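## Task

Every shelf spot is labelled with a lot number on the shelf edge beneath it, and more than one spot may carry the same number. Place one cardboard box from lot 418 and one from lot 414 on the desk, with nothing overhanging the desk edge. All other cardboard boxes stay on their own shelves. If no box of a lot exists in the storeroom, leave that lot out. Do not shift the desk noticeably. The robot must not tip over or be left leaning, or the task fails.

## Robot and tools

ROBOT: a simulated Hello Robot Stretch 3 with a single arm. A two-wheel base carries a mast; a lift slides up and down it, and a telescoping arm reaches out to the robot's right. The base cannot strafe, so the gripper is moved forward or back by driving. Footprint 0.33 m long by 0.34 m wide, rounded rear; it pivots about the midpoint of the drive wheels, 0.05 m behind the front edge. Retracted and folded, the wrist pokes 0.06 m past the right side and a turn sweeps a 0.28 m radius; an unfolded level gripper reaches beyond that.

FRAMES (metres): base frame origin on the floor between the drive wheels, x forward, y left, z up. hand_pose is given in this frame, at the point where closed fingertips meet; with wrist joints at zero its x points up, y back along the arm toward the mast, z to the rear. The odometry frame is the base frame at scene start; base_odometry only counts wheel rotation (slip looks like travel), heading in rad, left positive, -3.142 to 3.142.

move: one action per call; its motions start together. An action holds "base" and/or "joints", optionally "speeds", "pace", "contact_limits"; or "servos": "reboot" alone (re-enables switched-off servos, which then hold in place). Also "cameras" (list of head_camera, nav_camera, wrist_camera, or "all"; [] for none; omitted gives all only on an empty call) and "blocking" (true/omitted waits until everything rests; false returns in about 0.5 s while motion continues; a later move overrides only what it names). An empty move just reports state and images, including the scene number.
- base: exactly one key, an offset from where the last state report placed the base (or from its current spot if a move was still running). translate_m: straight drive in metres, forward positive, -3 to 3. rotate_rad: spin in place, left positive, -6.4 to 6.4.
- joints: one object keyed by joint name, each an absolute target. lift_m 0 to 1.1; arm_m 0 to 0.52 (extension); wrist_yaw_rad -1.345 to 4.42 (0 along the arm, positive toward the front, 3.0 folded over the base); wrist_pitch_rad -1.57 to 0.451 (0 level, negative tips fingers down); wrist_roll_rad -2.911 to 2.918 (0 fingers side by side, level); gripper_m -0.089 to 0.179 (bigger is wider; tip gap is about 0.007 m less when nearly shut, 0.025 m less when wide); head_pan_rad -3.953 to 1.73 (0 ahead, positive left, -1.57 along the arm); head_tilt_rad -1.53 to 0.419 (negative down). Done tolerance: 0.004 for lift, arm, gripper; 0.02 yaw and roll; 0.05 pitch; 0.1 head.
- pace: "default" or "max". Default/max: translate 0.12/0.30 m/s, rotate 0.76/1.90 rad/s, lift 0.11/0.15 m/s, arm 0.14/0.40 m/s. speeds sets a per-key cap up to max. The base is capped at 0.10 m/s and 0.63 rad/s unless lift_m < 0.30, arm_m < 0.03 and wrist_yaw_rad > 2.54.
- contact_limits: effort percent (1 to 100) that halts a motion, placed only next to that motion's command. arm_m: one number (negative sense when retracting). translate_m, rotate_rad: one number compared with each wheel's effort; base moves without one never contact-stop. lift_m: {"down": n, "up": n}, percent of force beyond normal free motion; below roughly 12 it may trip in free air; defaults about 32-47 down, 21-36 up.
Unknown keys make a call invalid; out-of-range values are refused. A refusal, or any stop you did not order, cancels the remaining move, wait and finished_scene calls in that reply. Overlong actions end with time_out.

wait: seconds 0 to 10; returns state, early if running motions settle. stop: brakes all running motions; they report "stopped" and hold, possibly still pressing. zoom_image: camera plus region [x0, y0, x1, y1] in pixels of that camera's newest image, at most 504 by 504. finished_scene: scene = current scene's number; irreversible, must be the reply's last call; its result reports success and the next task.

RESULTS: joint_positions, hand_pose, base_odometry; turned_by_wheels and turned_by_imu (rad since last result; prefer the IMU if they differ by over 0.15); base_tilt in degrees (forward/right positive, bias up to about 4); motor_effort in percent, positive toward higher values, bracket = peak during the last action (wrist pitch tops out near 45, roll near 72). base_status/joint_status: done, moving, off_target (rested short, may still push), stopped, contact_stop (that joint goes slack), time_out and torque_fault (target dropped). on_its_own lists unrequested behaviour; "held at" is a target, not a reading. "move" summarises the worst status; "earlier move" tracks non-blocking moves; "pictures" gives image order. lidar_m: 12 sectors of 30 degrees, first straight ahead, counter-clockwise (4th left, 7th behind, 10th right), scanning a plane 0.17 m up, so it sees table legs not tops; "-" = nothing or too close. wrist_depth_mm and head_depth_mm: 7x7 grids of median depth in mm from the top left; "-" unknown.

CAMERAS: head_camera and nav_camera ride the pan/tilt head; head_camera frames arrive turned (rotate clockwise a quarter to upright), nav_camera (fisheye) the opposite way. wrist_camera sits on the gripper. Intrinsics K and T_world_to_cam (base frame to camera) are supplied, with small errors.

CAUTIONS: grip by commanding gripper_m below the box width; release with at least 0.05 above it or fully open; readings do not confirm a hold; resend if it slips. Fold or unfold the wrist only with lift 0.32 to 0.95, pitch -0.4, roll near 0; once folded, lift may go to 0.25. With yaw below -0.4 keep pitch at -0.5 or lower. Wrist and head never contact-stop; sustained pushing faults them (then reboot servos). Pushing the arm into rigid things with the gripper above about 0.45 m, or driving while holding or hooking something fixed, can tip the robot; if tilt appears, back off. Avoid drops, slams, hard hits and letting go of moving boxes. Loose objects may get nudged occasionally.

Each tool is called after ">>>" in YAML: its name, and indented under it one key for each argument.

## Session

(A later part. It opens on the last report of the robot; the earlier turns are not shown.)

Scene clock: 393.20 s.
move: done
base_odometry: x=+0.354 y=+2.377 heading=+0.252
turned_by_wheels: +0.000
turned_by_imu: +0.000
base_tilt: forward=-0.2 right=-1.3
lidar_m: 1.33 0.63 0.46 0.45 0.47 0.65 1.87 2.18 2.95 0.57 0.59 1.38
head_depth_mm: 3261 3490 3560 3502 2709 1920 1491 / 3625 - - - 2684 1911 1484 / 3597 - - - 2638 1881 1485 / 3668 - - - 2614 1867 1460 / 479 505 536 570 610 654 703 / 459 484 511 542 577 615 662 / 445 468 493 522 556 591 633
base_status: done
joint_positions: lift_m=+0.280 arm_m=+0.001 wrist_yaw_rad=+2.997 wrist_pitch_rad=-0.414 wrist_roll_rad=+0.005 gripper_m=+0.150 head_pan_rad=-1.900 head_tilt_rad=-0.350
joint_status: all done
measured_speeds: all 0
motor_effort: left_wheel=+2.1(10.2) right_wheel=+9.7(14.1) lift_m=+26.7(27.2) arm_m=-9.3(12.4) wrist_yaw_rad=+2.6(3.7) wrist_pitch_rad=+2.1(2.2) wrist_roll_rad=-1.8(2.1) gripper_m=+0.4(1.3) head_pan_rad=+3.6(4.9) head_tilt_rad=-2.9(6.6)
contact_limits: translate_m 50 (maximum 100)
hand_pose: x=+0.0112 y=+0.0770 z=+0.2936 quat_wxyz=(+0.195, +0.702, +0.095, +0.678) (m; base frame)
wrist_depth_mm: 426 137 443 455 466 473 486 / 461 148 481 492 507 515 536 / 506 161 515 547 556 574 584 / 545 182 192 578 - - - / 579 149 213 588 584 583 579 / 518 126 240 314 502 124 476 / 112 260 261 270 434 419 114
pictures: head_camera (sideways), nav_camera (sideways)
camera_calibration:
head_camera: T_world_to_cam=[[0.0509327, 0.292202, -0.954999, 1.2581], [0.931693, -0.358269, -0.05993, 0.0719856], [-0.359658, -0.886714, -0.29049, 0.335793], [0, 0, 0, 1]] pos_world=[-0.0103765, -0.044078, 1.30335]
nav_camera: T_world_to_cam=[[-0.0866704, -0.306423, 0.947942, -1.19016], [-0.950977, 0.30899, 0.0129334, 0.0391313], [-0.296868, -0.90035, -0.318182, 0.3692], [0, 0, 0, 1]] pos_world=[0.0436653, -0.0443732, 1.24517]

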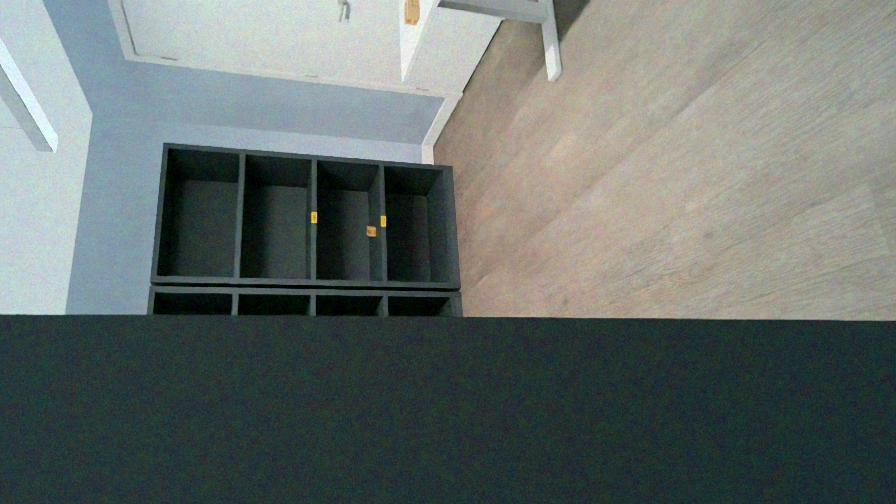

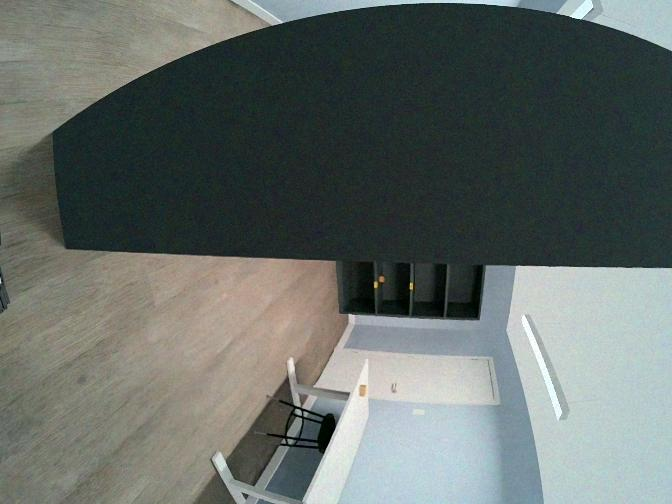

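>>> move:
  base: {"translate_m":0.75}
  contact_limits: {"translate_m":50}
  joints: {"head_pan_rad":-1.2,"head_tilt_rad":-0.35}
  cameras: ["nav_camera","head_camera"]

Scene clock: 405.77 s.
move: done
base_odometry: x=+1.080 y=+2.564 heading=+0.252
turned_by_wheels: +0.000
turned_by_imu: +0.000
base_tilt: forward=-0.4 right=-1.1
lidar_m: 0.59 0.61 0.45 0.44 0.46 0.63 1.82 0.81 0.72 2.16 0.82 0.60
head_depth_mm: 3551 3656 3889 - 2683 1909 1494 / 2683 3139 3771 3824 2668 1894 1479 / 1790 1953 2182 2471 2462 1891 1472 / 1334 1422 1537 1665 1818 1804 1463 / 1059 1120 1189 1260 1355 1448 1421 / 886 923 965 1018 1075 1136 1208 / 757 789 817 851 890 933 981
base_status: done
joint_positions: lift_m=+0.280 arm_m=+0.001 wrist_yaw_rad=+2.997 wrist_pitch_rad=-0.414 wrist_roll_rad=+0.005 gripper_m=+0.150 head_pan_rad=-1.200 head_tilt_rad=-0.350
joint_status: all done
measured_speeds: all 0
motor_effort: left_wheel=+6.3(10.5) right_wheel=+5.1(14.0) lift_m=+29.2(29.8) arm_m=-5.7(8.6) wrist_yaw_rad=+1.6(3.5) wrist_pitch_rad=+2.1(2.2) wrist_roll_rad=-1.8(2.2) gripper_m=+0.5(1.2) head_pan_rad=-3.0(5.8) head_tilt_rad=-3.3(6.5)
contact_limits: translate_m 50 (maximum 100)
hand_pose: x=+0.0111 y=+0.0770 z=+0.2936 quat_wxyz=(+0.195, +0.702, +0.095, +0.678) (m; base frame)
wrist_depth_mm: 414 137 430 441 456 462 471 / 452 147 467 483 492 500 513 / 490 161 497 525 544 551 568 / 533 181 191 564 578 - 632 / 583 149 211 570 583 577 573 / 517 126 238 314 495 124 478 / 113 261 262 271 436 417 114
pictures: head_camera (sideways), nav_camera (sideways)
camera_calibration:
head_camera: T_world_to_cam=[[-0.149266, 0.256337, -0.954993, 1.25929], [0.943415, 0.326158, -0.0599104, 0.0718796], [0.296121, -0.909897, -0.290516, 0.331903], [0, 0, 0, 1]] pos_world=[0.0218748, -0.04425, 1.30335]
nav_camera: T_world_to_cam=[[0.131087, -0.29022, 0.947939, -1.19148], [-0.926418, -0.376274, 0.0129116, 0.0390296], [0.352938, -0.879881, -0.31819, 0.365246], [0, 0, 0, 1]] pos_world=[0.0634365, -0.00973259, 1.24517]

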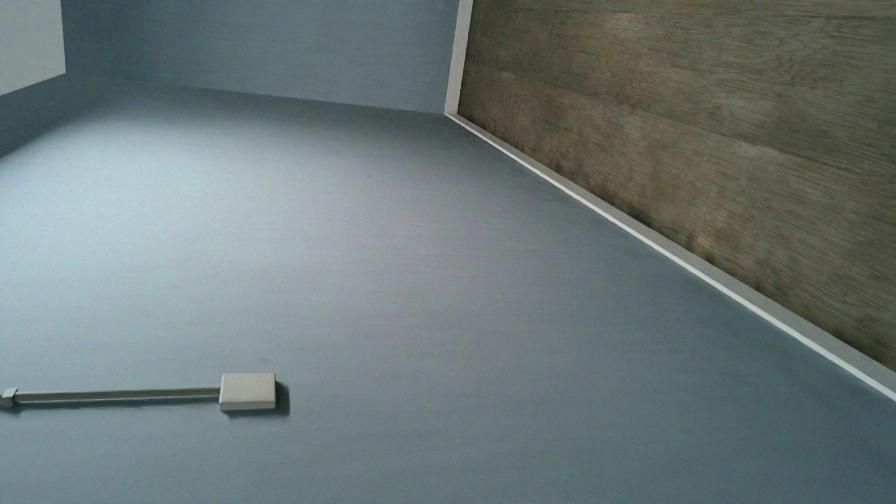

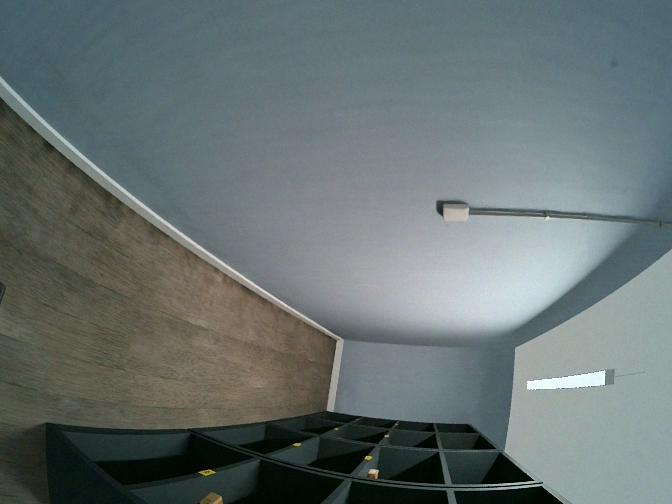

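>>> move:
  base: {"rotate_rad":-1.59}
  joints: {"head_pan_rad":-0.9,"head_tilt_rad":-0.35}
  cameras: ["nav_camera","head_camera"]

>>> zoom_image:
  camera: "nav_camera"
  region: [230, 100, 530, 400]

Scene clock: 418.87 s.
move: done
base_odometry: x=+1.080 y=+2.564 heading=-1.338
turned_by_wheels: -1.590
turned_by_imu: -1.564
base_tilt: forward=-0.4 right=-1.2
lidar_m: 2.18 0.82 0.61 0.59 0.61 0.45 0.44 0.46 0.63 1.78 0.81 0.72
head_depth_mm: 2792 2918 3049 3058 2696 1933 1499 / 2978 3113 3273 3367 2653 1891 1483 / 2861 3257 3424 3396 2641 1888 1477 / 767 815 872 936 1010 1098 1203 / 681 719 762 811 863 926 999 / 612 642 678 716 758 802 866 / 582 620 1412 878 1371 1059 1247
base_status: done
joint_positions: lift_m=+0.280 arm_m=+0.001 wrist_yaw_rad=+2.997 wrist_pitch_rad=-0.414 wrist_roll_rad=+0.005 gripper_m=+0.150 head_pan_rad=-0.898 head_tilt_rad=-0.350
joint_status: all done
measured_speeds: all 0
motor_effort: left_wheel=+8.0(12.0) right_wheel=-10.4(13.0) lift_m=+30.5(31.4) arm_m=-12.5(12.8) wrist_yaw_rad=+1.7(4.1) wrist_pitch_rad=+2.1(2.2) wrist_roll_rad=-1.8(2.0) gripper_m=+0.3(1.2) head_pan_rad=-0.4(4.3) head_tilt_rad=-1.7(4.3)
hand_pose: x=+0.0111 y=+0.0770 z=+0.2936 quat_wxyz=(+0.195, +0.702, +0.095, +0.678) (m; base frame)
wrist_depth_mm: 527 137 - - - - - / 582 148 - - - - - / 597 161 170 - - - - / 599 182 192 681 713 702 695 / 597 158 216 588 582 580 572 / 519 126 240 313 496 124 479 / 112 260 262 270 436 421 114
pictures: head_camera (sideways), nav_camera (sideways)
camera_calibration:
head_camera: T_world_to_cam=[[-0.218771, 0.200325, -0.954992, 1.25973], [0.803698, 0.592012, -0.0599282, 0.0727064], [0.553361, -0.780635, -0.290516, 0.330294], [0, 0, 0, 1]] pos_world=[0.0343871, -0.0375602, 1.30335]
nav_camera: T_world_to_cam=[[0.211499, -0.23809, 0.947935, -1.19198], [-0.772554, -0.634818, 0.0129238, 0.0380474], [0.598689, -0.735064, -0.318201, 0.363732], [0, 0, 0, 1]] pos_world=[0.0637338, 0.0077216, 1.24517]

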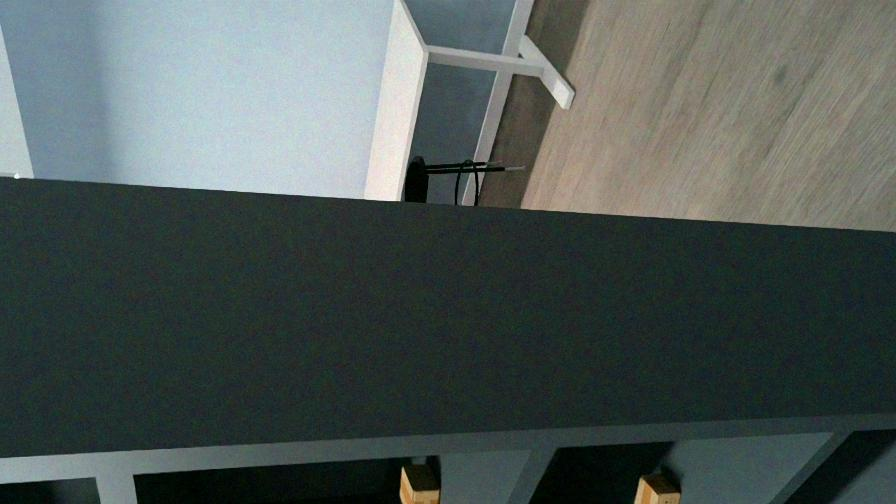

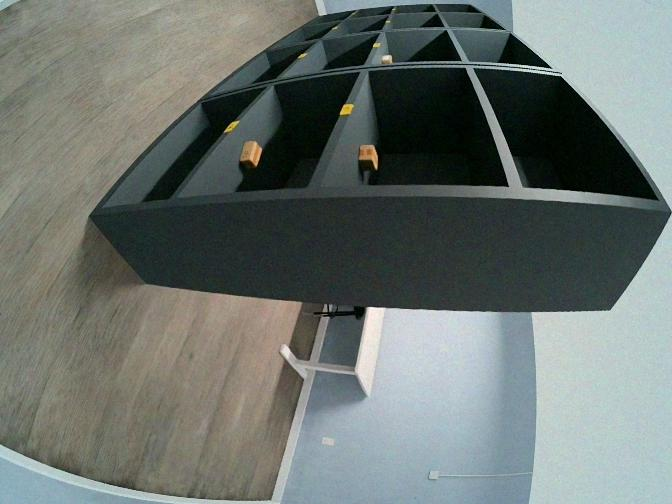

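Scaled by 1.680 from the camera's 672x504 image, which has a finer 792x594 frame.

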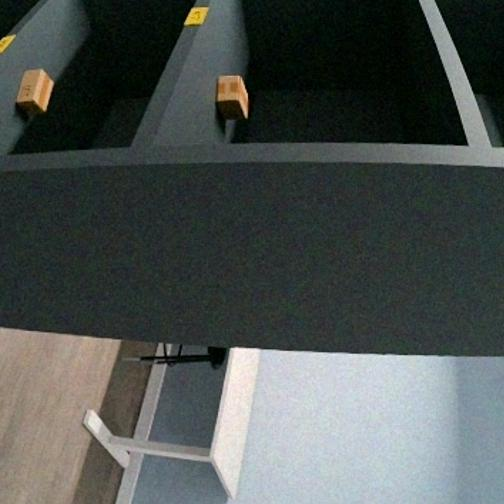

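>>> move:
  base: {"translate_m":1.0}
  joints: {"head_pan_rad":-1.57,"head_tilt_rad":-0.4}
  cameras: ["nav_camera","head_camera"]

>>> zoom_image:
  camera: "nav_camera"
  region: [190, 0, 430, 160]

>>> zoom_image:
  camera: "nav_camera"
  region: [190, 160, 430, 320]

>>> zoom_image:
  camera: "nav_camera"
  region: [190, 320, 430, 480]

Scene clock: 437.37 s.
move: done
base_odometry: x=+1.311 y=+1.591 heading=-1.338
turned_by_wheels: +0.000
turned_by_imu: +0.000
base_tilt: forward=-0.3 right=-1.1
lidar_m: 2.14 0.81 0.59 0.58 0.60 0.82 1.42 1.49 0.57 0.88 0.65 0.63
head_depth_mm: 437 776 827 871 602 889 847 / 444 777 832 871 596 958 840 / 450 776 833 863 591 951 840 / 458 775 832 865 587 945 834 / 469 776 828 863 584 944 828 / 477 774 831 863 577 937 823 / 488 777 832 861 573 930 821
base_status: done
joint_positions: lift_m=+0.280 arm_m=+0.001 wrist_yaw_rad=+2.997 wrist_pitch_rad=-0.414 wrist_roll_rad=+0.005 gripper_m=+0.150 head_pan_rad=-1.570 head_tilt_rad=-0.400
joint_status: all done
measured_speeds: all 0
motor_effort: left_wheel=+3.0(12.1) right_wheel=+6.8(10.8) lift_m=+28.0(30.6) arm_m=-11.6(13.1) wrist_yaw_rad=+1.9(4.0) wrist_pitch_rad=+2.1(2.2) wrist_roll_rad=-1.9(2.0) gripper_m=+0.6(1.1) head_pan_rad=+2.9(4.4) head_tilt_rad=-2.8(6.1)
hand_pose: x=+0.0111 y=+0.0770 z=+0.2936 quat_wxyz=(+0.195, +0.702, +0.095, +0.678) (m; base frame)
wrist_depth_mm: 528 137 543 - - - - / - 147 - - - - - / - 162 171 - - - - / - 181 191 680 683 697 697 / 605 158 215 597 589 580 568 / 519 125 239 312 496 124 478 / 112 261 262 271 433 421 114
pictures: head_camera (sideways), nav_camera (sideways)
camera_calibration:
head_camera: T_world_to_cam=[[-0.0466003, 0.340404, -0.939124, 1.23787], [0.997511, -0.0339455, -0.0618017, 0.0739726], [-0.0529166, -0.939666, -0.337974, 0.395802], [0, 0, 0, 1]] pos_world=[0.00484123, -0.0469435, 1.30086]
nav_camera: T_world_to_cam=[[0.0173733, -0.365064, 0.93082, -1.16847], [-0.99979, -0.0164877, 0.0121942, 0.0404371], [0.0108955, -0.930836, -0.365274, 0.428564], [0, 0, 0, 1]] pos_world=[0.0560594, -0.0269776, 1.24369]

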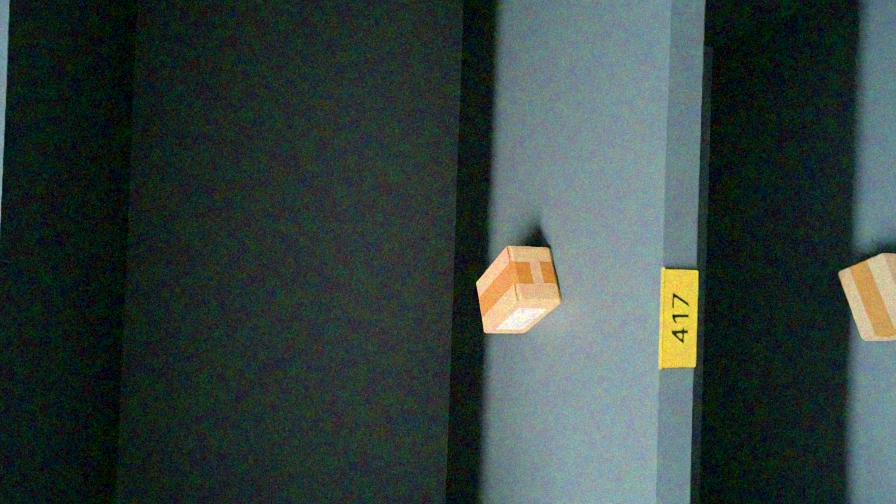

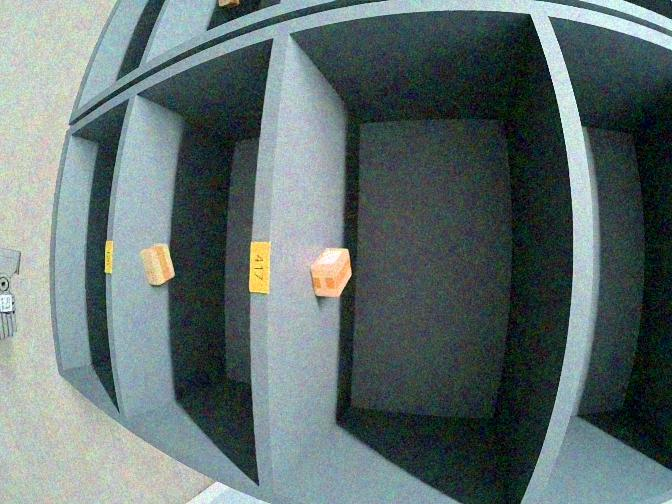

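Scaled by 2.100 from the camera's 672x504 image, which has a finer 792x594 frame.

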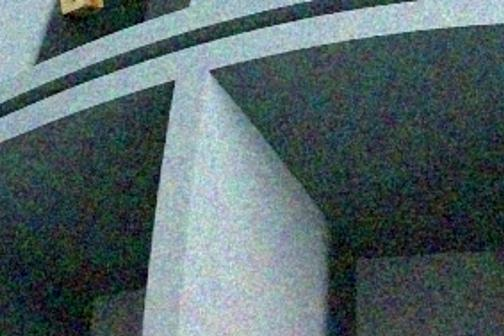

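Scaled by 2.100 from the camera's 672x504 image, which has a finer 792x594 frame.

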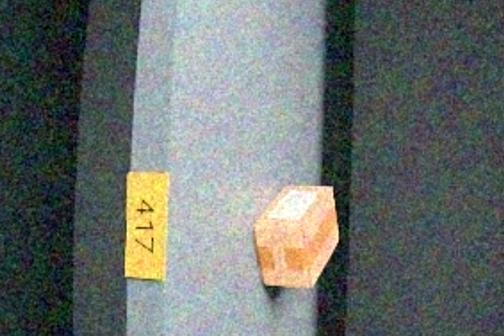

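Scaled by 2.100 from the camera's 672x504 image, which has a finer 792x594 frame.

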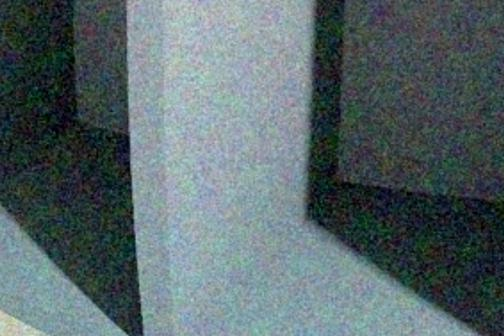

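Check the lower label here, then go on.

>>> zoom_image:
  camera: "nav_camera"
  region: [80, 220, 180, 300]

>>> move:
  base: {"translate_m":0.9}
  joints: {"head_tilt_rad":-0.6}
  cameras: ["nav_camera","head_camera"]

>>> zoom_image:
  camera: "nav_camera"
  region: [60, 200, 260, 300]

>>> move:
  base: {"translate_m":0.9}
  cameras: ["nav_camera","head_camera"]

Scaled by 5.040 from the camera's 672x504 image, which has a finer 792x594 frame.

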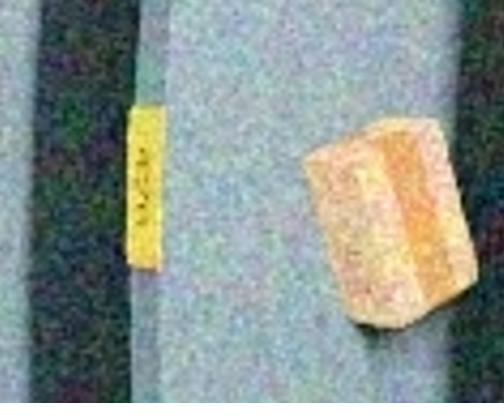

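Scene clock: 453.70 s.
move: done
base_odometry: x=+1.518 y=+0.715 heading=-1.338
turned_by_wheels: +0.000
turned_by_imu: +0.000
base_tilt: forward=-0.4 right=-1.2
lidar_m: 2.10 0.79 0.59 0.56 0.59 0.81 2.32 1.26 0.55 0.89 0.70 0.67
head_depth_mm: 722 794 842 605 851 838 781 / 723 793 850 598 1031 880 790 / 722 794 845 590 1024 873 787 / 724 795 842 586 1013 874 784 / 724 796 843 558 1009 865 777 / 723 797 843 553 1005 859 771 / 725 797 843 570 1030 854 1067
base_status: done
joint_positions: lift_m=+0.280 arm_m=+0.001 wrist_yaw_rad=+2.997 wrist_pitch_rad=-0.414 wrist_roll_rad=+0.005 gripper_m=+0.150 head_pan_rad=-1.570 head_tilt_rad=-0.600
joint_status: all done
measured_speeds: all 0
motor_effort: left_wheel=+3.0(11.8) right_wheel=+7.1(10.5) lift_m=+25.7(28.0) arm_m=-10.9(12.8) wrist_yaw_rad=+0.6(3.6) wrist_pitch_rad=+2.0(2.2) wrist_roll_rad=-1.8(2.1) gripper_m=+0.6(1.2) head_pan_rad=+2.8(3.9) head_tilt_rad=+3.1(9.3)
hand_pose: x=+0.0111 y=+0.0770 z=+0.2936 quat_wxyz=(+0.195, +0.702, +0.095, +0.678) (m; base frame)
wrist_depth_mm: 520 137 536 - - - - / - 147 - - - - - / - 160 170 - - - - / - 178 190 682 670 697 684 / 603 158 216 586 581 585 577 / 517 126 239 314 499 124 482 / 113 261 261 270 434 418 114
pictures: head_camera (sideways), nav_camera (sideways)
camera_calibration:
head_camera: T_world_to_cam=[[-0.0467501, 0.519968, -0.852906, 1.12543], [0.997499, -0.0210139, -0.0674867, 0.0813543], [-0.0530138, -0.853927, -0.517685, 0.629597], [0, 0, 0, 1]] pos_world=[0.0048405, -0.0458489, 1.29131]
nav_camera: T_world_to_cam=[[0.0175178, -0.542579, 0.839822, -1.04979], [-0.999788, -0.018574, 0.00885454, 0.044798], [0.0107945, -0.8398, -0.542789, 0.659577], [0, 0, 0, 1]] pos_world=[0.0560587, -0.0148501, 1.23925]

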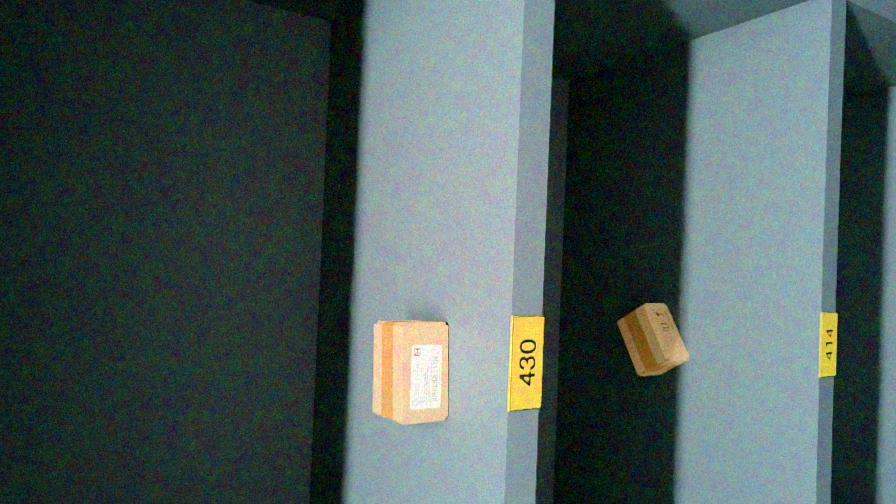

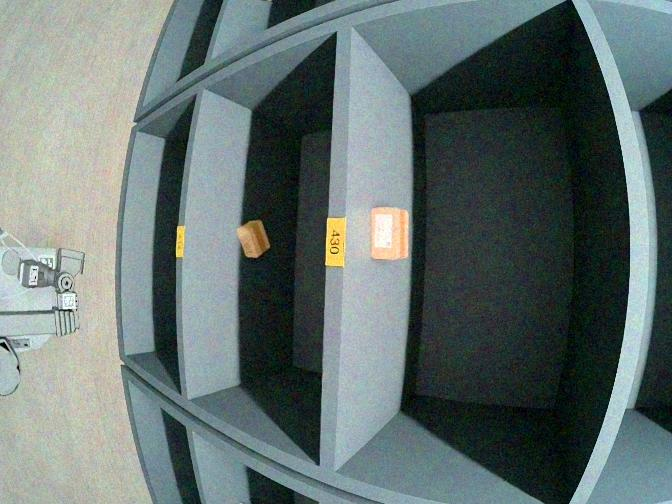

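Scaled by 2.520 from the camera's 672x504 image, which has a finer 792x594 frame.

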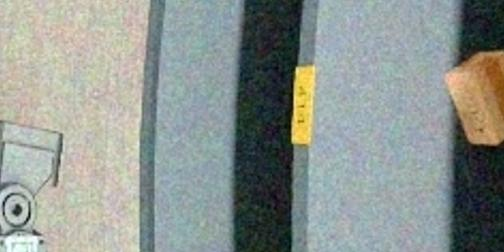

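Scene clock: 462.50 s.
move: done
base_odometry: x=+1.726 y=-0.161 heading=-1.338
turned_by_wheels: +0.000
turned_by_imu: +0.000
base_tilt: forward=-0.2 right=-1.1
lidar_m: 1.53 0.78 0.57 0.55 0.58 0.79 2.21 1.27 0.54 0.90 0.76 0.71
head_depth_mm: 731 793 799 603 744 777 774 / 730 805 851 597 995 881 792 / 735 802 853 593 1058 873 1083 / 734 807 856 585 1045 872 1078 / 731 806 853 581 1046 840 1075 / 732 808 853 575 1036 828 1073 / 737 809 849 569 1025 853 1066
base_status: done
joint_positions: lift_m=+0.280 arm_m=+0.001 wrist_yaw_rad=+2.997 wrist_pitch_rad=-0.414 wrist_roll_rad=+0.005 gripper_m=+0.150 head_pan_rad=-1.570 head_tilt_rad=-0.600
joint_status: not commanded
measured_speeds: all 0
motor_effort: left_wheel=+5.2(11.6) right_wheel=+4.9(11.9) lift_m=+24.1(26.2) arm_m=-10.3(11.5) wrist_yaw_rad=+0.3(3.6) wrist_pitch_rad=+2.1(2.2) wrist_roll_rad=-1.8(2.1) gripper_m=+0.5(1.5) head_pan_rad=+2.6(3.6) head_tilt_rad=+3.6(4.3)
hand_pose: x=+0.0111 y=+0.0770 z=+0.2936 quat_wxyz=(+0.195, +0.702, +0.095, +0.678) (m; base frame)
wrist_depth_mm: 511 137 527 548 - - - / - 148 - - - - - / - 161 170 - - - - / - 178 191 687 681 682 689 / 610 159 216 591 585 586 576 / 515 126 240 314 495 124 478 / 113 262 261 270 437 421 114
pictures: head_camera (sideways), nav_camera (sideways)
camera_calibration:
head_camera: T_world_to_cam=[[-0.0467501, 0.519968, -0.852906, 1.12543], [0.997499, -0.0210139, -0.0674867, 0.0813543], [-0.0530138, -0.853927, -0.517685, 0.629597], [0, 0, 0, 1]] pos_world=[0.0048405, -0.0458489, 1.29131]
nav_camera: T_world_to_cam=[[0.0175178, -0.542579, 0.839822, -1.04979], [-0.999788, -0.018574, 0.00885454, 0.044798], [0.0107945, -0.8398, -0.542789, 0.659577], [0, 0, 0, 1]] pos_world=[0.0560587, -0.0148501, 1.23925]

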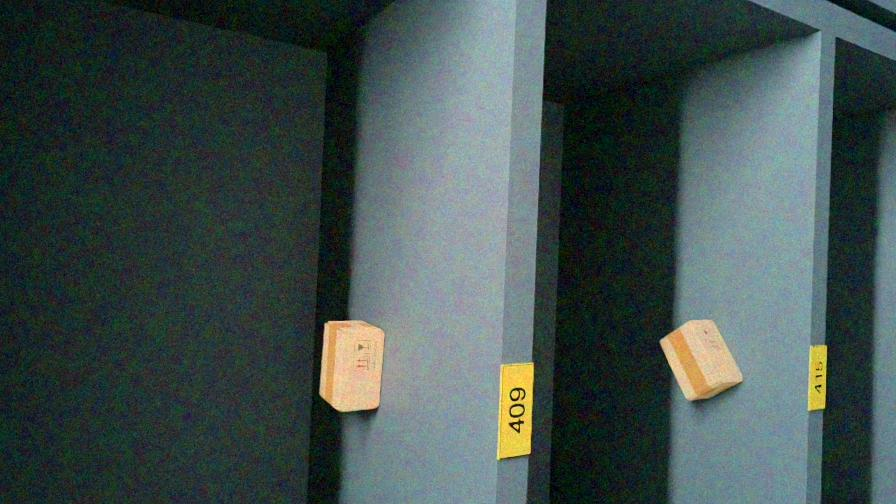

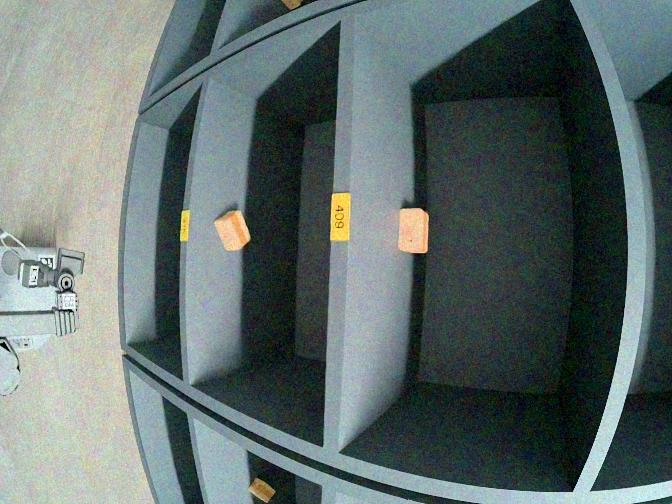

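>>> move:
  base: {"translate_m":-0.9}
  joints: {"lift_m":0.58}

>>> move:
  joints: {"wrist_yaw_rad":0.43,"gripper_m":0.179}
  pace: "max"

>>> move:
  joints: {"lift_m":0.55,"wrist_pitch_rad":-0.3}
  cameras: ["head_camera","wrist_camera"]

Scene clock: 494.03 s.
move: done
base_odometry: x=+1.518 y=+0.715 heading=-1.338
turned_by_wheels: +0.000
turned_by_imu: -0.001
base_tilt: forward=-0.3 right=-1.2
lidar_m: 2.11 0.79 0.58 0.57 0.59 0.81 2.32 1.26 0.55 0.89 0.70 0.67
head_depth_mm: 721 792 844 604 850 836 784 / 721 794 848 597 1028 879 790 / 722 793 841 592 1016 875 784 / 724 794 843 587 1019 869 781 / 723 795 840 558 1006 862 777 / 725 797 846 555 1010 860 771 / 726 798 845 569 1032 856 1065
base_status: done
joint_positions: lift_m=+0.580 arm_m=+0.001 wrist_yaw_rad=+2.997 wrist_pitch_rad=-0.414 wrist_roll_rad=+0.005 gripper_m=+0.150 head_pan_rad=-1.570 head_tilt_rad=-0.600
joint_status: all done
measured_speeds: all 0
motor_effort: left_wheel=-5.1(9.8) right_wheel=-7.3(14.6) lift_m=+30.0(34.4) arm_m=-9.3(10.5) wrist_yaw_rad=+2.1(3.6) wrist_pitch_rad=+2.1(2.2) wrist_roll_rad=-1.6(2.1) gripper_m=+0.5(1.4) head_pan_rad=+2.1(3.1) head_tilt_rad=+3.6(3.9)
hand_pose: x=+0.0111 y=+0.0770 z=+0.5936 quat_wxyz=(+0.195, +0.702, +0.095, +0.678) (m; base frame)
wrist_depth_mm: 520 137 537 - - - - / - 148 - - - - - / - 161 170 - - - - / - 177 188 - - - - / - 148 205 - - 142 919 / - 126 239 844 869 124 798 / 729 747 277 748 746 704 114
pictures: none

Scene clock: 495.70 s.
move: done
base_odometry: x=+1.518 y=+0.715 heading=-1.338
turned_by_wheels: +0.000
turned_by_imu: +0.000
base_tilt: forward=-0.5 right=-1.2
lidar_m: 2.10 0.79 0.58 0.56 0.59 0.81 2.32 1.26 0.55 0.89 0.70 0.67
head_depth_mm: 724 790 840 605 852 838 783 / 723 794 847 597 1030 879 790 / 722 793 844 593 1021 874 786 / 724 796 845 587 1016 872 763 / 725 794 841 557 1005 865 776 / 724 800 844 554 1009 860 773 / 725 796 841 568 1030 858 1064
base_status: not commanded
joint_positions: lift_m=+0.580 arm_m=+0.001 wrist_yaw_rad=+0.433 wrist_pitch_rad=-0.414 wrist_roll_rad=+0.005 gripper_m=+0.179 head_pan_rad=-1.570 head_tilt_rad=-0.600
joint_status: all done
measured_speeds: all 0
motor_effort: left_wheel=-4.6(5.3) right_wheel=-7.2(7.7) lift_m=+30.2(30.3) arm_m=-9.0(9.5) wrist_yaw_rad=-2.8(8.4) wrist_pitch_rad=+2.0(2.2) wrist_roll_rad=-1.7(1.9) gripper_m=+0.7(82.3) head_pan_rad=+1.7(2.9) head_tilt_rad=+2.1(3.4)
hand_pose: x=+0.0729 y=-0.3497 z=+0.5936 quat_wxyz=(+0.706, +0.291, -0.646, +0.006) (m; base frame)
wrist_depth_mm: 400 473 - - - - - / 429 490 509 506 400 489 482 / 466 412 404 396 391 390 383 / - 491 340 316 313 308 305 / - 143 - 295 267 255 253 / 123 139 773 - - 248 215 / 716 719 - - - - 105
pictures: none

Scene clock: 496.77 s.
move: done
base_odometry: x=+1.518 y=+0.715 heading=-1.338
turned_by_wheels: +0.000
turned_by_imu: +0.000
base_tilt: forward=-0.4 right=-1.2
lidar_m: 2.10 0.79 0.58 0.56 0.59 0.81 2.32 1.26 0.55 0.89 0.70 0.67
head_depth_mm: 722 793 843 603 849 840 783 / 723 792 848 597 1025 881 791 / 724 793 840 592 1023 874 785 / 723 793 844 585 1012 870 761 / 722 795 845 558 1005 862 777 / 725 797 844 554 1006 861 776 / 725 794 845 569 1031 854 1067
base_status: not commanded
joint_positions: lift_m=+0.550 arm_m=+0.001 wrist_yaw_rad=+0.433 wrist_pitch_rad=-0.321 wrist_roll_rad=+0.005 gripper_m=+0.179 head_pan_rad=-1.570 head_tilt_rad=-0.600
joint_status: all done
measured_speeds: all 0
motor_effort: left_wheel=-4.3(5.0) right_wheel=-7.6(7.9) lift_m=+23.0(27.6) arm_m=-9.4(9.5) wrist_yaw_rad=-3.4(4.4) wrist_pitch_rad=+3.5(5.2) wrist_roll_rad=-1.8(1.9) gripper_m=+0.0(1.2) head_pan_rad=+2.3(2.7) head_tilt_rad=+2.1(3.2)
hand_pose: x=+0.0774 y=-0.3594 z=+0.5849 quat_wxyz=(+0.705, +0.261, -0.659, +0.039) (m; base frame)
wrist_depth_mm: 398 474 - - - - - / 419 484 - - 408 539 - / 438 450 442 436 402 422 418 / 519 390 341 325 320 319 316 / - 143 335 284 262 254 252 / - 126 786 - 253 233 210 / 755 698 - - - - 105
pictures: head_camera (sideways), wrist_camera
camera_calibration:
head_camera: T_world_to_cam=[[-0.0467501, 0.519968, -0.852906, 1.12543], [0.997499, -0.0210139, -0.0674867, 0.0813543], [-0.0530138, -0.853927, -0.517685, 0.629597], [0, 0, 0, 1]] pos_world=[0.0048405, -0.0458489, 1.29131]
wrist_camera: T_world_to_cam=[[-0.890974, -0.453276, -0.026582, -0.0717882], [-0.205806, 0.455337, -0.866205, 0.718728], [0.404734, -0.766296, -0.498981, 0.151366], [0, 0, 0, 1]] pos_world=[0.0226943, -0.243813, 0.696187]

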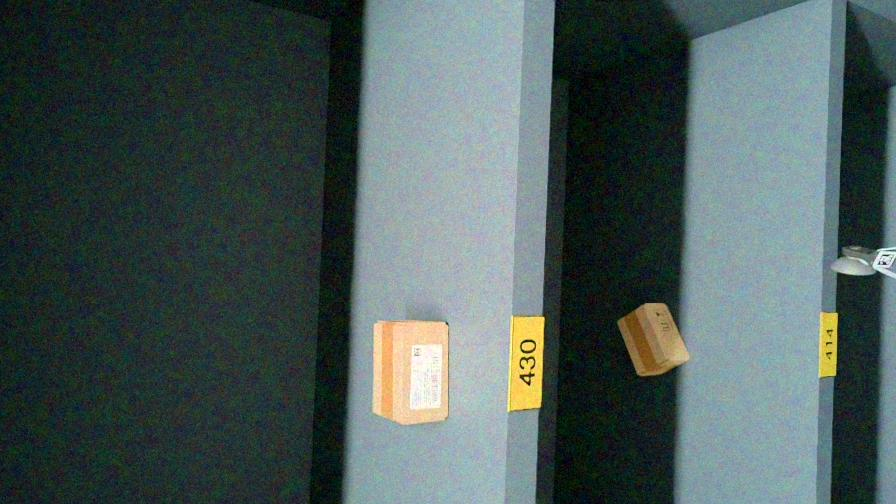

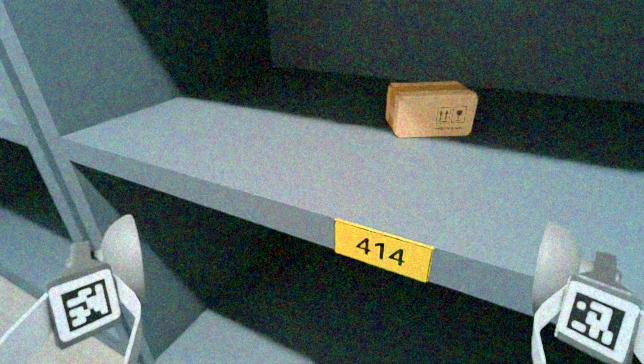

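>>> move:
  base: {"translate_m":0.017}
  joints: {"lift_m":0.53}

>>> move:
  joints: {"arm_m":0.21}
  contact_limits: {"arm_m":35}
  cameras: ["wrist_camera"]

Scene clock: 510.50 s.
move: done
base_odometry: x=+1.522 y=+0.699 heading=-1.338
turned_by_wheels: +0.000
turned_by_imu: +0.000
base_tilt: forward=-0.3 right=-1.2
lidar_m: 2.10 0.80 0.59 0.56 0.59 0.81 2.33 0.62 0.56 0.89 0.68 0.66
head_depth_mm: 722 792 854 604 893 863 794 / 724 797 851 598 1026 880 788 / 722 795 841 590 1024 877 786 / 723 795 840 586 1015 870 761 / 724 795 841 555 1008 864 776 / 724 796 844 554 1035 864 773 / 725 798 847 569 1031 858 1069
base_status: done
joint_positions: lift_m=+0.530 arm_m=+0.001 wrist_yaw_rad=+0.433 wrist_pitch_rad=-0.320 wrist_roll_rad=+0.005 gripper_m=+0.179 head_pan_rad=-1.570 head_tilt_rad=-0.600
joint_status: all done
measured_speeds: all 0
motor_effort: left_wheel=+3.8(9.2) right_wheel=+6.5(9.4) lift_m=+26.7(26.8) arm_m=-8.1(9.1) wrist_yaw_rad=-3.6(4.5) wrist_pitch_rad=+3.3(3.4) wrist_roll_rad=-1.8(1.9) gripper_m=+0.8(1.0) head_pan_rad=+2.1(2.6) head_tilt_rad=+2.8(3.0)
hand_pose: x=+0.0774 y=-0.3595 z=+0.5651 quat_wxyz=(+0.705, +0.260, -0.659, +0.039) (m; base frame)
wrist_depth_mm: 387 462 - - - - - / 408 474 499 524 379 468 501 / 427 392 389 386 377 372 371 / - 469 320 286 281 277 275 / - 143 - 276 244 225 221 / - 126 779 - - - 191 / 716 689 - - - - 105
pictures: none

Scene clock: 513.27 s.
move: done
base_odometry: x=+1.522 y=+0.699 heading=-1.338
turned_by_wheels: +0.000
turned_by_imu: +0.000
base_tilt: forward=-0.4 right=-1.3
lidar_m: 2.10 0.79 0.58 0.57 0.59 0.81 2.32 0.62 0.56 0.89 0.68 0.66
head_depth_mm: 721 794 853 603 895 856 791 / 725 795 847 597 1025 879 772 / 722 792 842 592 1021 873 542 / 725 793 840 587 1016 848 569 / 722 793 843 556 1011 864 758 / 726 797 846 554 1031 860 770 / 723 798 847 569 1029 854 1070
base_status: not commanded
joint_positions: lift_m=+0.530 arm_m=+0.210 wrist_yaw_rad=+0.433 wrist_pitch_rad=-0.320 wrist_roll_rad=+0.005 gripper_m=+0.179 head_pan_rad=-1.570 head_tilt_rad=-0.600
joint_status: all done
measured_speeds: all 0
motor_effort: left_wheel=+4.3(4.6) right_wheel=+6.2(7.1) lift_m=+28.1(31.1) arm_m=+12.3(14.9) wrist_yaw_rad=-2.5(4.4) wrist_pitch_rad=+3.4(3.5) wrist_roll_rad=-1.8(1.9) gripper_m=+0.6(1.2) head_pan_rad=+1.9(2.5) head_tilt_rad=+2.1(3.1)
contact_limits: arm_m 35 (drawing in: default 31, maximum 55; extending or still: default 40, maximum 69)
hand_pose: x=+0.0773 y=-0.5689 z=+0.5651 quat_wxyz=(+0.705, +0.260, -0.659, +0.039) (m; base frame)
wrist_depth_mm: 383 466 - - - - - / 397 475 536 486 - - - / 384 390 386 383 243 368 340 / 290 287 283 255 219 277 272 / 238 219 228 224 222 221 219 / 122 176 187 186 185 183 183 / 152 156 160 163 158 158 107
pictures: wrist_camera
camera_calibration:
wrist_camera: T_world_to_cam=[[-0.891055, -0.453117, -0.0265664, -0.167215], [-0.20542, 0.454767, -0.866597, 0.79688], [0.404751, -0.766728, -0.498302, -0.0197582], [0, 0, 0, 1]] pos_world=[0.0226941, -0.453312, 0.676286]

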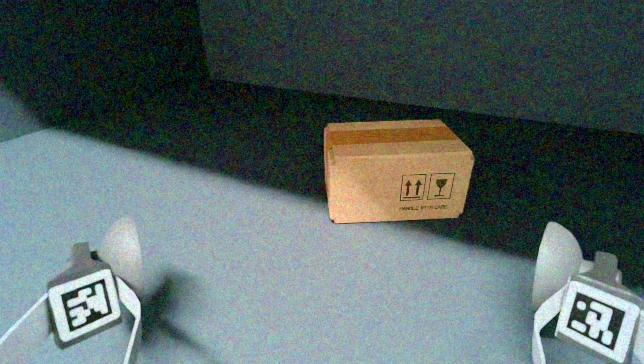

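>>> move:
  joints: {"arm_m":0.305}
  contact_limits: {"arm_m":32}
  cameras: ["wrist_camera"]

Scene clock: 521.97 s.
move: done
base_odometry: x=+1.522 y=+0.699 heading=-1.338
turned_by_wheels: +0.000
turned_by_imu: +0.000
base_tilt: forward=-0.2 right=-1.1
lidar_m: 2.11 0.80 0.58 0.56 0.59 0.81 2.33 0.62 0.56 0.89 0.68 0.66
head_depth_mm: 721 790 848 604 893 860 791 / 723 793 847 597 1026 881 768 / 722 794 843 592 1025 648 632 / 723 795 847 586 1014 687 760 / 724 794 844 555 1006 817 774 / 725 797 843 552 1033 838 772 / 725 797 849 570 1033 855 1069
base_status: not commanded
joint_positions: lift_m=+0.530 arm_m=+0.305 wrist_yaw_rad=+0.433 wrist_pitch_rad=-0.320 wrist_roll_rad=+0.005 gripper_m=+0.179 head_pan_rad=-1.570 head_tilt_rad=-0.600
joint_status: all done
measured_speeds: all 0
motor_effort: left_wheel=+4.6(4.6) right_wheel=+6.5(7.0) lift_m=+23.9(24.5) arm_m=+13.5(15.1) wrist_yaw_rad=-2.1(4.0) wrist_pitch_rad=+3.2(3.5) wrist_roll_rad=-1.7(1.9) gripper_m=+0.3(1.2) head_pan_rad=+1.6(2.3) head_tilt_rad=+1.6(2.8)
contact_limits: arm_m 32 (drawing in: default 31, maximum 55; extending or still: default 40, maximum 69)
hand_pose: x=+0.0773 y=-0.6639 z=+0.5651 quat_wxyz=(+0.705, +0.260, -0.659, +0.039) (m; base frame)
wrist_depth_mm: 382 447 - - - - - / 393 468 - - - - - / 382 391 385 358 348 - - / 292 289 285 182 279 276 272 / 238 218 158 139 149 220 219 / 123 175 150 145 150 183 182 / 152 156 155 156 158 153 107
pictures: wrist_camera
camera_calibration:
wrist_camera: T_world_to_cam=[[-0.891055, -0.453117, -0.0265664, -0.210261], [-0.20542, 0.454767, -0.866597, 0.840083], [0.404751, -0.766728, -0.498302, -0.0925973], [0, 0, 0, 1]] pos_world=[0.0226941, -0.548312, 0.676286]

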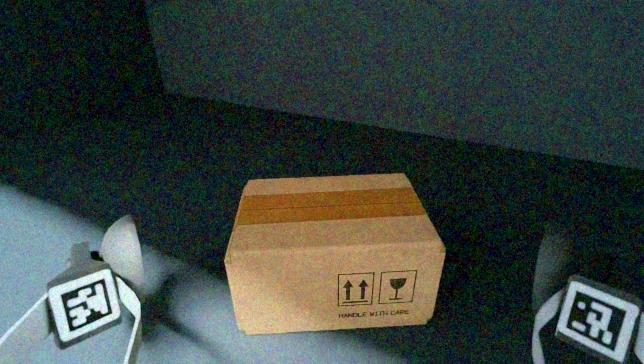

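>>> move:
  joints: {"arm_m":0.32}

>>> move:
  joints: {"gripper_m":0.055}

>>> move:
  joints: {"lift_m":0.61}
  cameras: ["wrist_camera"]

>>> move:
  joints: {"arm_m":0.0}
  cameras: ["wrist_camera"]

Scene clock: 530.17 s.
move: done
base_odometry: x=+1.522 y=+0.699 heading=-1.338
turned_by_wheels: +0.000
turned_by_imu: +0.000
base_tilt: forward=-0.3 right=-1.1
lidar_m: 2.10 0.80 0.58 0.57 0.59 0.81 2.33 0.62 0.56 0.89 0.68 0.66
head_depth_mm: 721 794 851 603 893 860 796 / 722 794 849 595 1028 879 771 / 723 795 841 592 1025 653 744 / 724 794 844 586 1017 666 776 / 725 794 841 556 1009 820 775 / 725 796 841 554 1032 853 774 / 724 796 846 569 1033 856 1067
base_status: not commanded
joint_positions: lift_m=+0.530 arm_m=+0.320 wrist_yaw_rad=+0.433 wrist_pitch_rad=-0.320 wrist_roll_rad=+0.005 gripper_m=+0.179 head_pan_rad=-1.570 head_tilt_rad=-0.600
joint_status: all done
measured_speeds: all 0
motor_effort: left_wheel=+4.1(4.5) right_wheel=+6.3(6.9) lift_m=+23.8(25.1) arm_m=+13.3(14.9) wrist_yaw_rad=-3.0(4.0) wrist_pitch_rad=+3.3(3.4) wrist_roll_rad=-1.7(2.1) gripper_m=+0.4(1.0) head_pan_rad=+1.6(2.1) head_tilt_rad=+2.1(2.8)
hand_pose: x=+0.0773 y=-0.6789 z=+0.5651 quat_wxyz=(+0.705, +0.260, -0.659, +0.039) (m; base frame)
wrist_depth_mm: 382 442 - - - - - / 394 465 - - - - - / 382 390 385 357 331 - - / 290 287 283 282 280 274 260 / 238 218 145 144 204 220 219 / 123 175 129 130 134 183 182 / 152 156 140 143 149 153 107
pictures: none

Scene clock: 531.93 s.
move: done
base_odometry: x=+1.522 y=+0.699 heading=-1.338
turned_by_wheels: +0.000
turned_by_imu: +0.000
base_tilt: forward=-0.4 right=-1.3
lidar_m: 2.09 0.79 0.58 0.57 0.59 0.81 2.33 0.62 0.56 0.89 0.68 0.66
head_depth_mm: 721 791 853 603 890 859 794 / 725 794 848 597 1027 883 772 / 724 795 843 592 1024 651 745 / 722 793 842 585 1016 666 780 / 724 798 844 556 1009 820 777 / 726 796 844 553 1033 859 773 / 724 800 846 568 1029 856 1064
base_status: not commanded
joint_positions: lift_m=+0.530 arm_m=+0.320 wrist_yaw_rad=+0.433 wrist_pitch_rad=-0.320 wrist_roll_rad=+0.004 gripper_m=+0.056 head_pan_rad=-1.570 head_tilt_rad=-0.600
joint_status: all done
measured_speeds: all 0
motor_effort: left_wheel=+4.4(4.7) right_wheel=+6.4(7.3) lift_m=+24.9(25.2) arm_m=+11.1(13.3) wrist_yaw_rad=-2.1(4.2) wrist_pitch_rad=+3.3(3.5) wrist_roll_rad=-1.3(1.9) gripper_m=-14.3(85.2) head_pan_rad=+1.5(2.1) head_tilt_rad=+1.9(2.9)
hand_pose: x=+0.0773 y=-0.6789 z=+0.5652 quat_wxyz=(+0.705, +0.260, -0.659, +0.039) (m; base frame)
wrist_depth_mm: 380 441 - - - - - / 391 462 - - - - - / 380 391 385 358 331 - - / 290 287 285 283 278 277 261 / 229 228 149 144 147 221 219 / 189 182 133 137 136 177 183 / 166 123 151 150 152 149 161
pictures: none

Scene clock: 533.50 s.
move: done
base_odometry: x=+1.522 y=+0.699 heading=-1.338
turned_by_wheels: +0.000
turned_by_imu: +0.000
base_tilt: forward=-0.4 right=-1.2
lidar_m: 2.10 0.79 0.58 0.57 0.59 0.81 2.33 0.62 0.56 0.89 0.68 0.66
head_depth_mm: 723 797 855 603 890 860 796 / 722 792 846 597 1027 879 485 / 720 794 839 591 1020 583 751 / 723 797 843 585 695 631 779 / 722 794 844 557 837 837 778 / 723 795 844 552 1031 863 774 / 726 796 846 568 1026 857 1069
base_status: not commanded
joint_positions: lift_m=+0.610 arm_m=+0.320 wrist_yaw_rad=+0.433 wrist_pitch_rad=-0.323 wrist_roll_rad=+0.004 gripper_m=+0.056 head_pan_rad=-1.570 head_tilt_rad=-0.600
joint_status: all done
measured_speeds: all 0
motor_effort: left_wheel=+4.0(4.6) right_wheel=+6.0(6.8) lift_m=+31.6(33.0) arm_m=+8.9(11.3) wrist_yaw_rad=-4.2(4.3) wrist_pitch_rad=+3.8(3.9) wrist_roll_rad=-1.3(1.6) gripper_m=-14.3(14.6) head_pan_rad=+1.3(2.1) head_tilt_rad=+1.7(3.1)
hand_pose: x=+0.0772 y=-0.6787 z=+0.6446 quat_wxyz=(+0.705, +0.261, -0.658, +0.038) (m; base frame)
wrist_depth_mm: 382 443 - - - - - / 392 464 - - - - - / 405 485 - - - - - / 405 446 443 177 - - - / 356 367 150 145 144 331 315 / 295 292 134 137 136 276 283 / 258 237 235 151 153 231 244
pictures: wrist_camera
camera_calibration:
wrist_camera: T_world_to_cam=[[-0.890955, -0.453368, -0.0256388, -0.215648], [-0.207198, 0.456128, -0.865457, 0.915982], [0.404065, -0.765771, -0.500326, -0.0622134], [0, 0, 0, 1]] pos_world=[0.022796, -0.563214, 0.756088]

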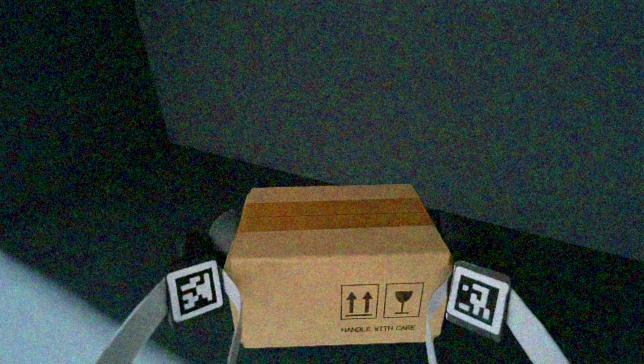

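Scene clock: 537.07 s.
move: done
base_odometry: x=+1.522 y=+0.699 heading=-1.338
turned_by_wheels: +0.000
turned_by_imu: +0.000
base_tilt: forward=-0.3 right=-1.1
lidar_m: 2.10 0.79 0.58 0.57 0.59 0.81 2.33 0.62 0.56 0.89 0.68 0.66
head_depth_mm: 721 795 854 603 894 860 793 / 723 795 851 598 1031 882 790 / 725 797 845 591 1022 873 786 / 724 795 842 585 1014 871 779 / 723 795 843 555 1007 863 616 / 726 798 846 554 1035 859 734 / 726 798 845 569 1030 854 1068
base_status: not commanded
joint_positions: lift_m=+0.610 arm_m=+0.001 wrist_yaw_rad=+0.433 wrist_pitch_rad=-0.323 wrist_roll_rad=+0.004 gripper_m=+0.056 head_pan_rad=-1.570 head_tilt_rad=-0.600
joint_status: all done
measured_speeds: all 0
motor_effort: left_wheel=+4.1(4.6) right_wheel=+6.5(7.2) lift_m=+24.4(31.8) arm_m=-12.7(15.2) wrist_yaw_rad=-2.1(4.3) wrist_pitch_rad=+3.9(3.9) wrist_roll_rad=-1.3(1.8) gripper_m=-14.2(14.7) head_pan_rad=+1.2(2.1) head_tilt_rad=+2.2(2.5)
hand_pose: x=+0.0772 y=-0.3593 z=+0.6446 quat_wxyz=(+0.705, +0.261, -0.658, +0.038) (m; base frame)
wrist_depth_mm: 389 463 - - - - - / 406 470 - - - - - / 433 491 - - 518 543 537 / - 445 445 439 434 434 429 / - 482 150 145 145 345 343 / - - 133 137 136 277 286 / 866 - 147 148 150 125 246
pictures: wrist_camera
camera_calibration:
wrist_camera: T_world_to_cam=[[-0.891038, -0.453201, -0.0256898, -0.0708499], [-0.207101, 0.456238, -0.865422, 0.770273], [0.403931, -0.765804, -0.500384, 0.182453], [0, 0, 0, 1]] pos_world=[0.0226962, -0.243814, 0.756088]

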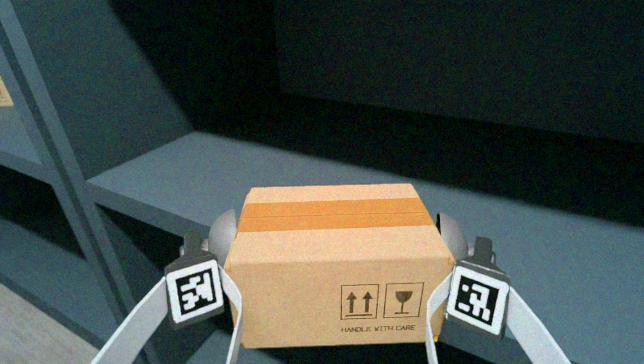

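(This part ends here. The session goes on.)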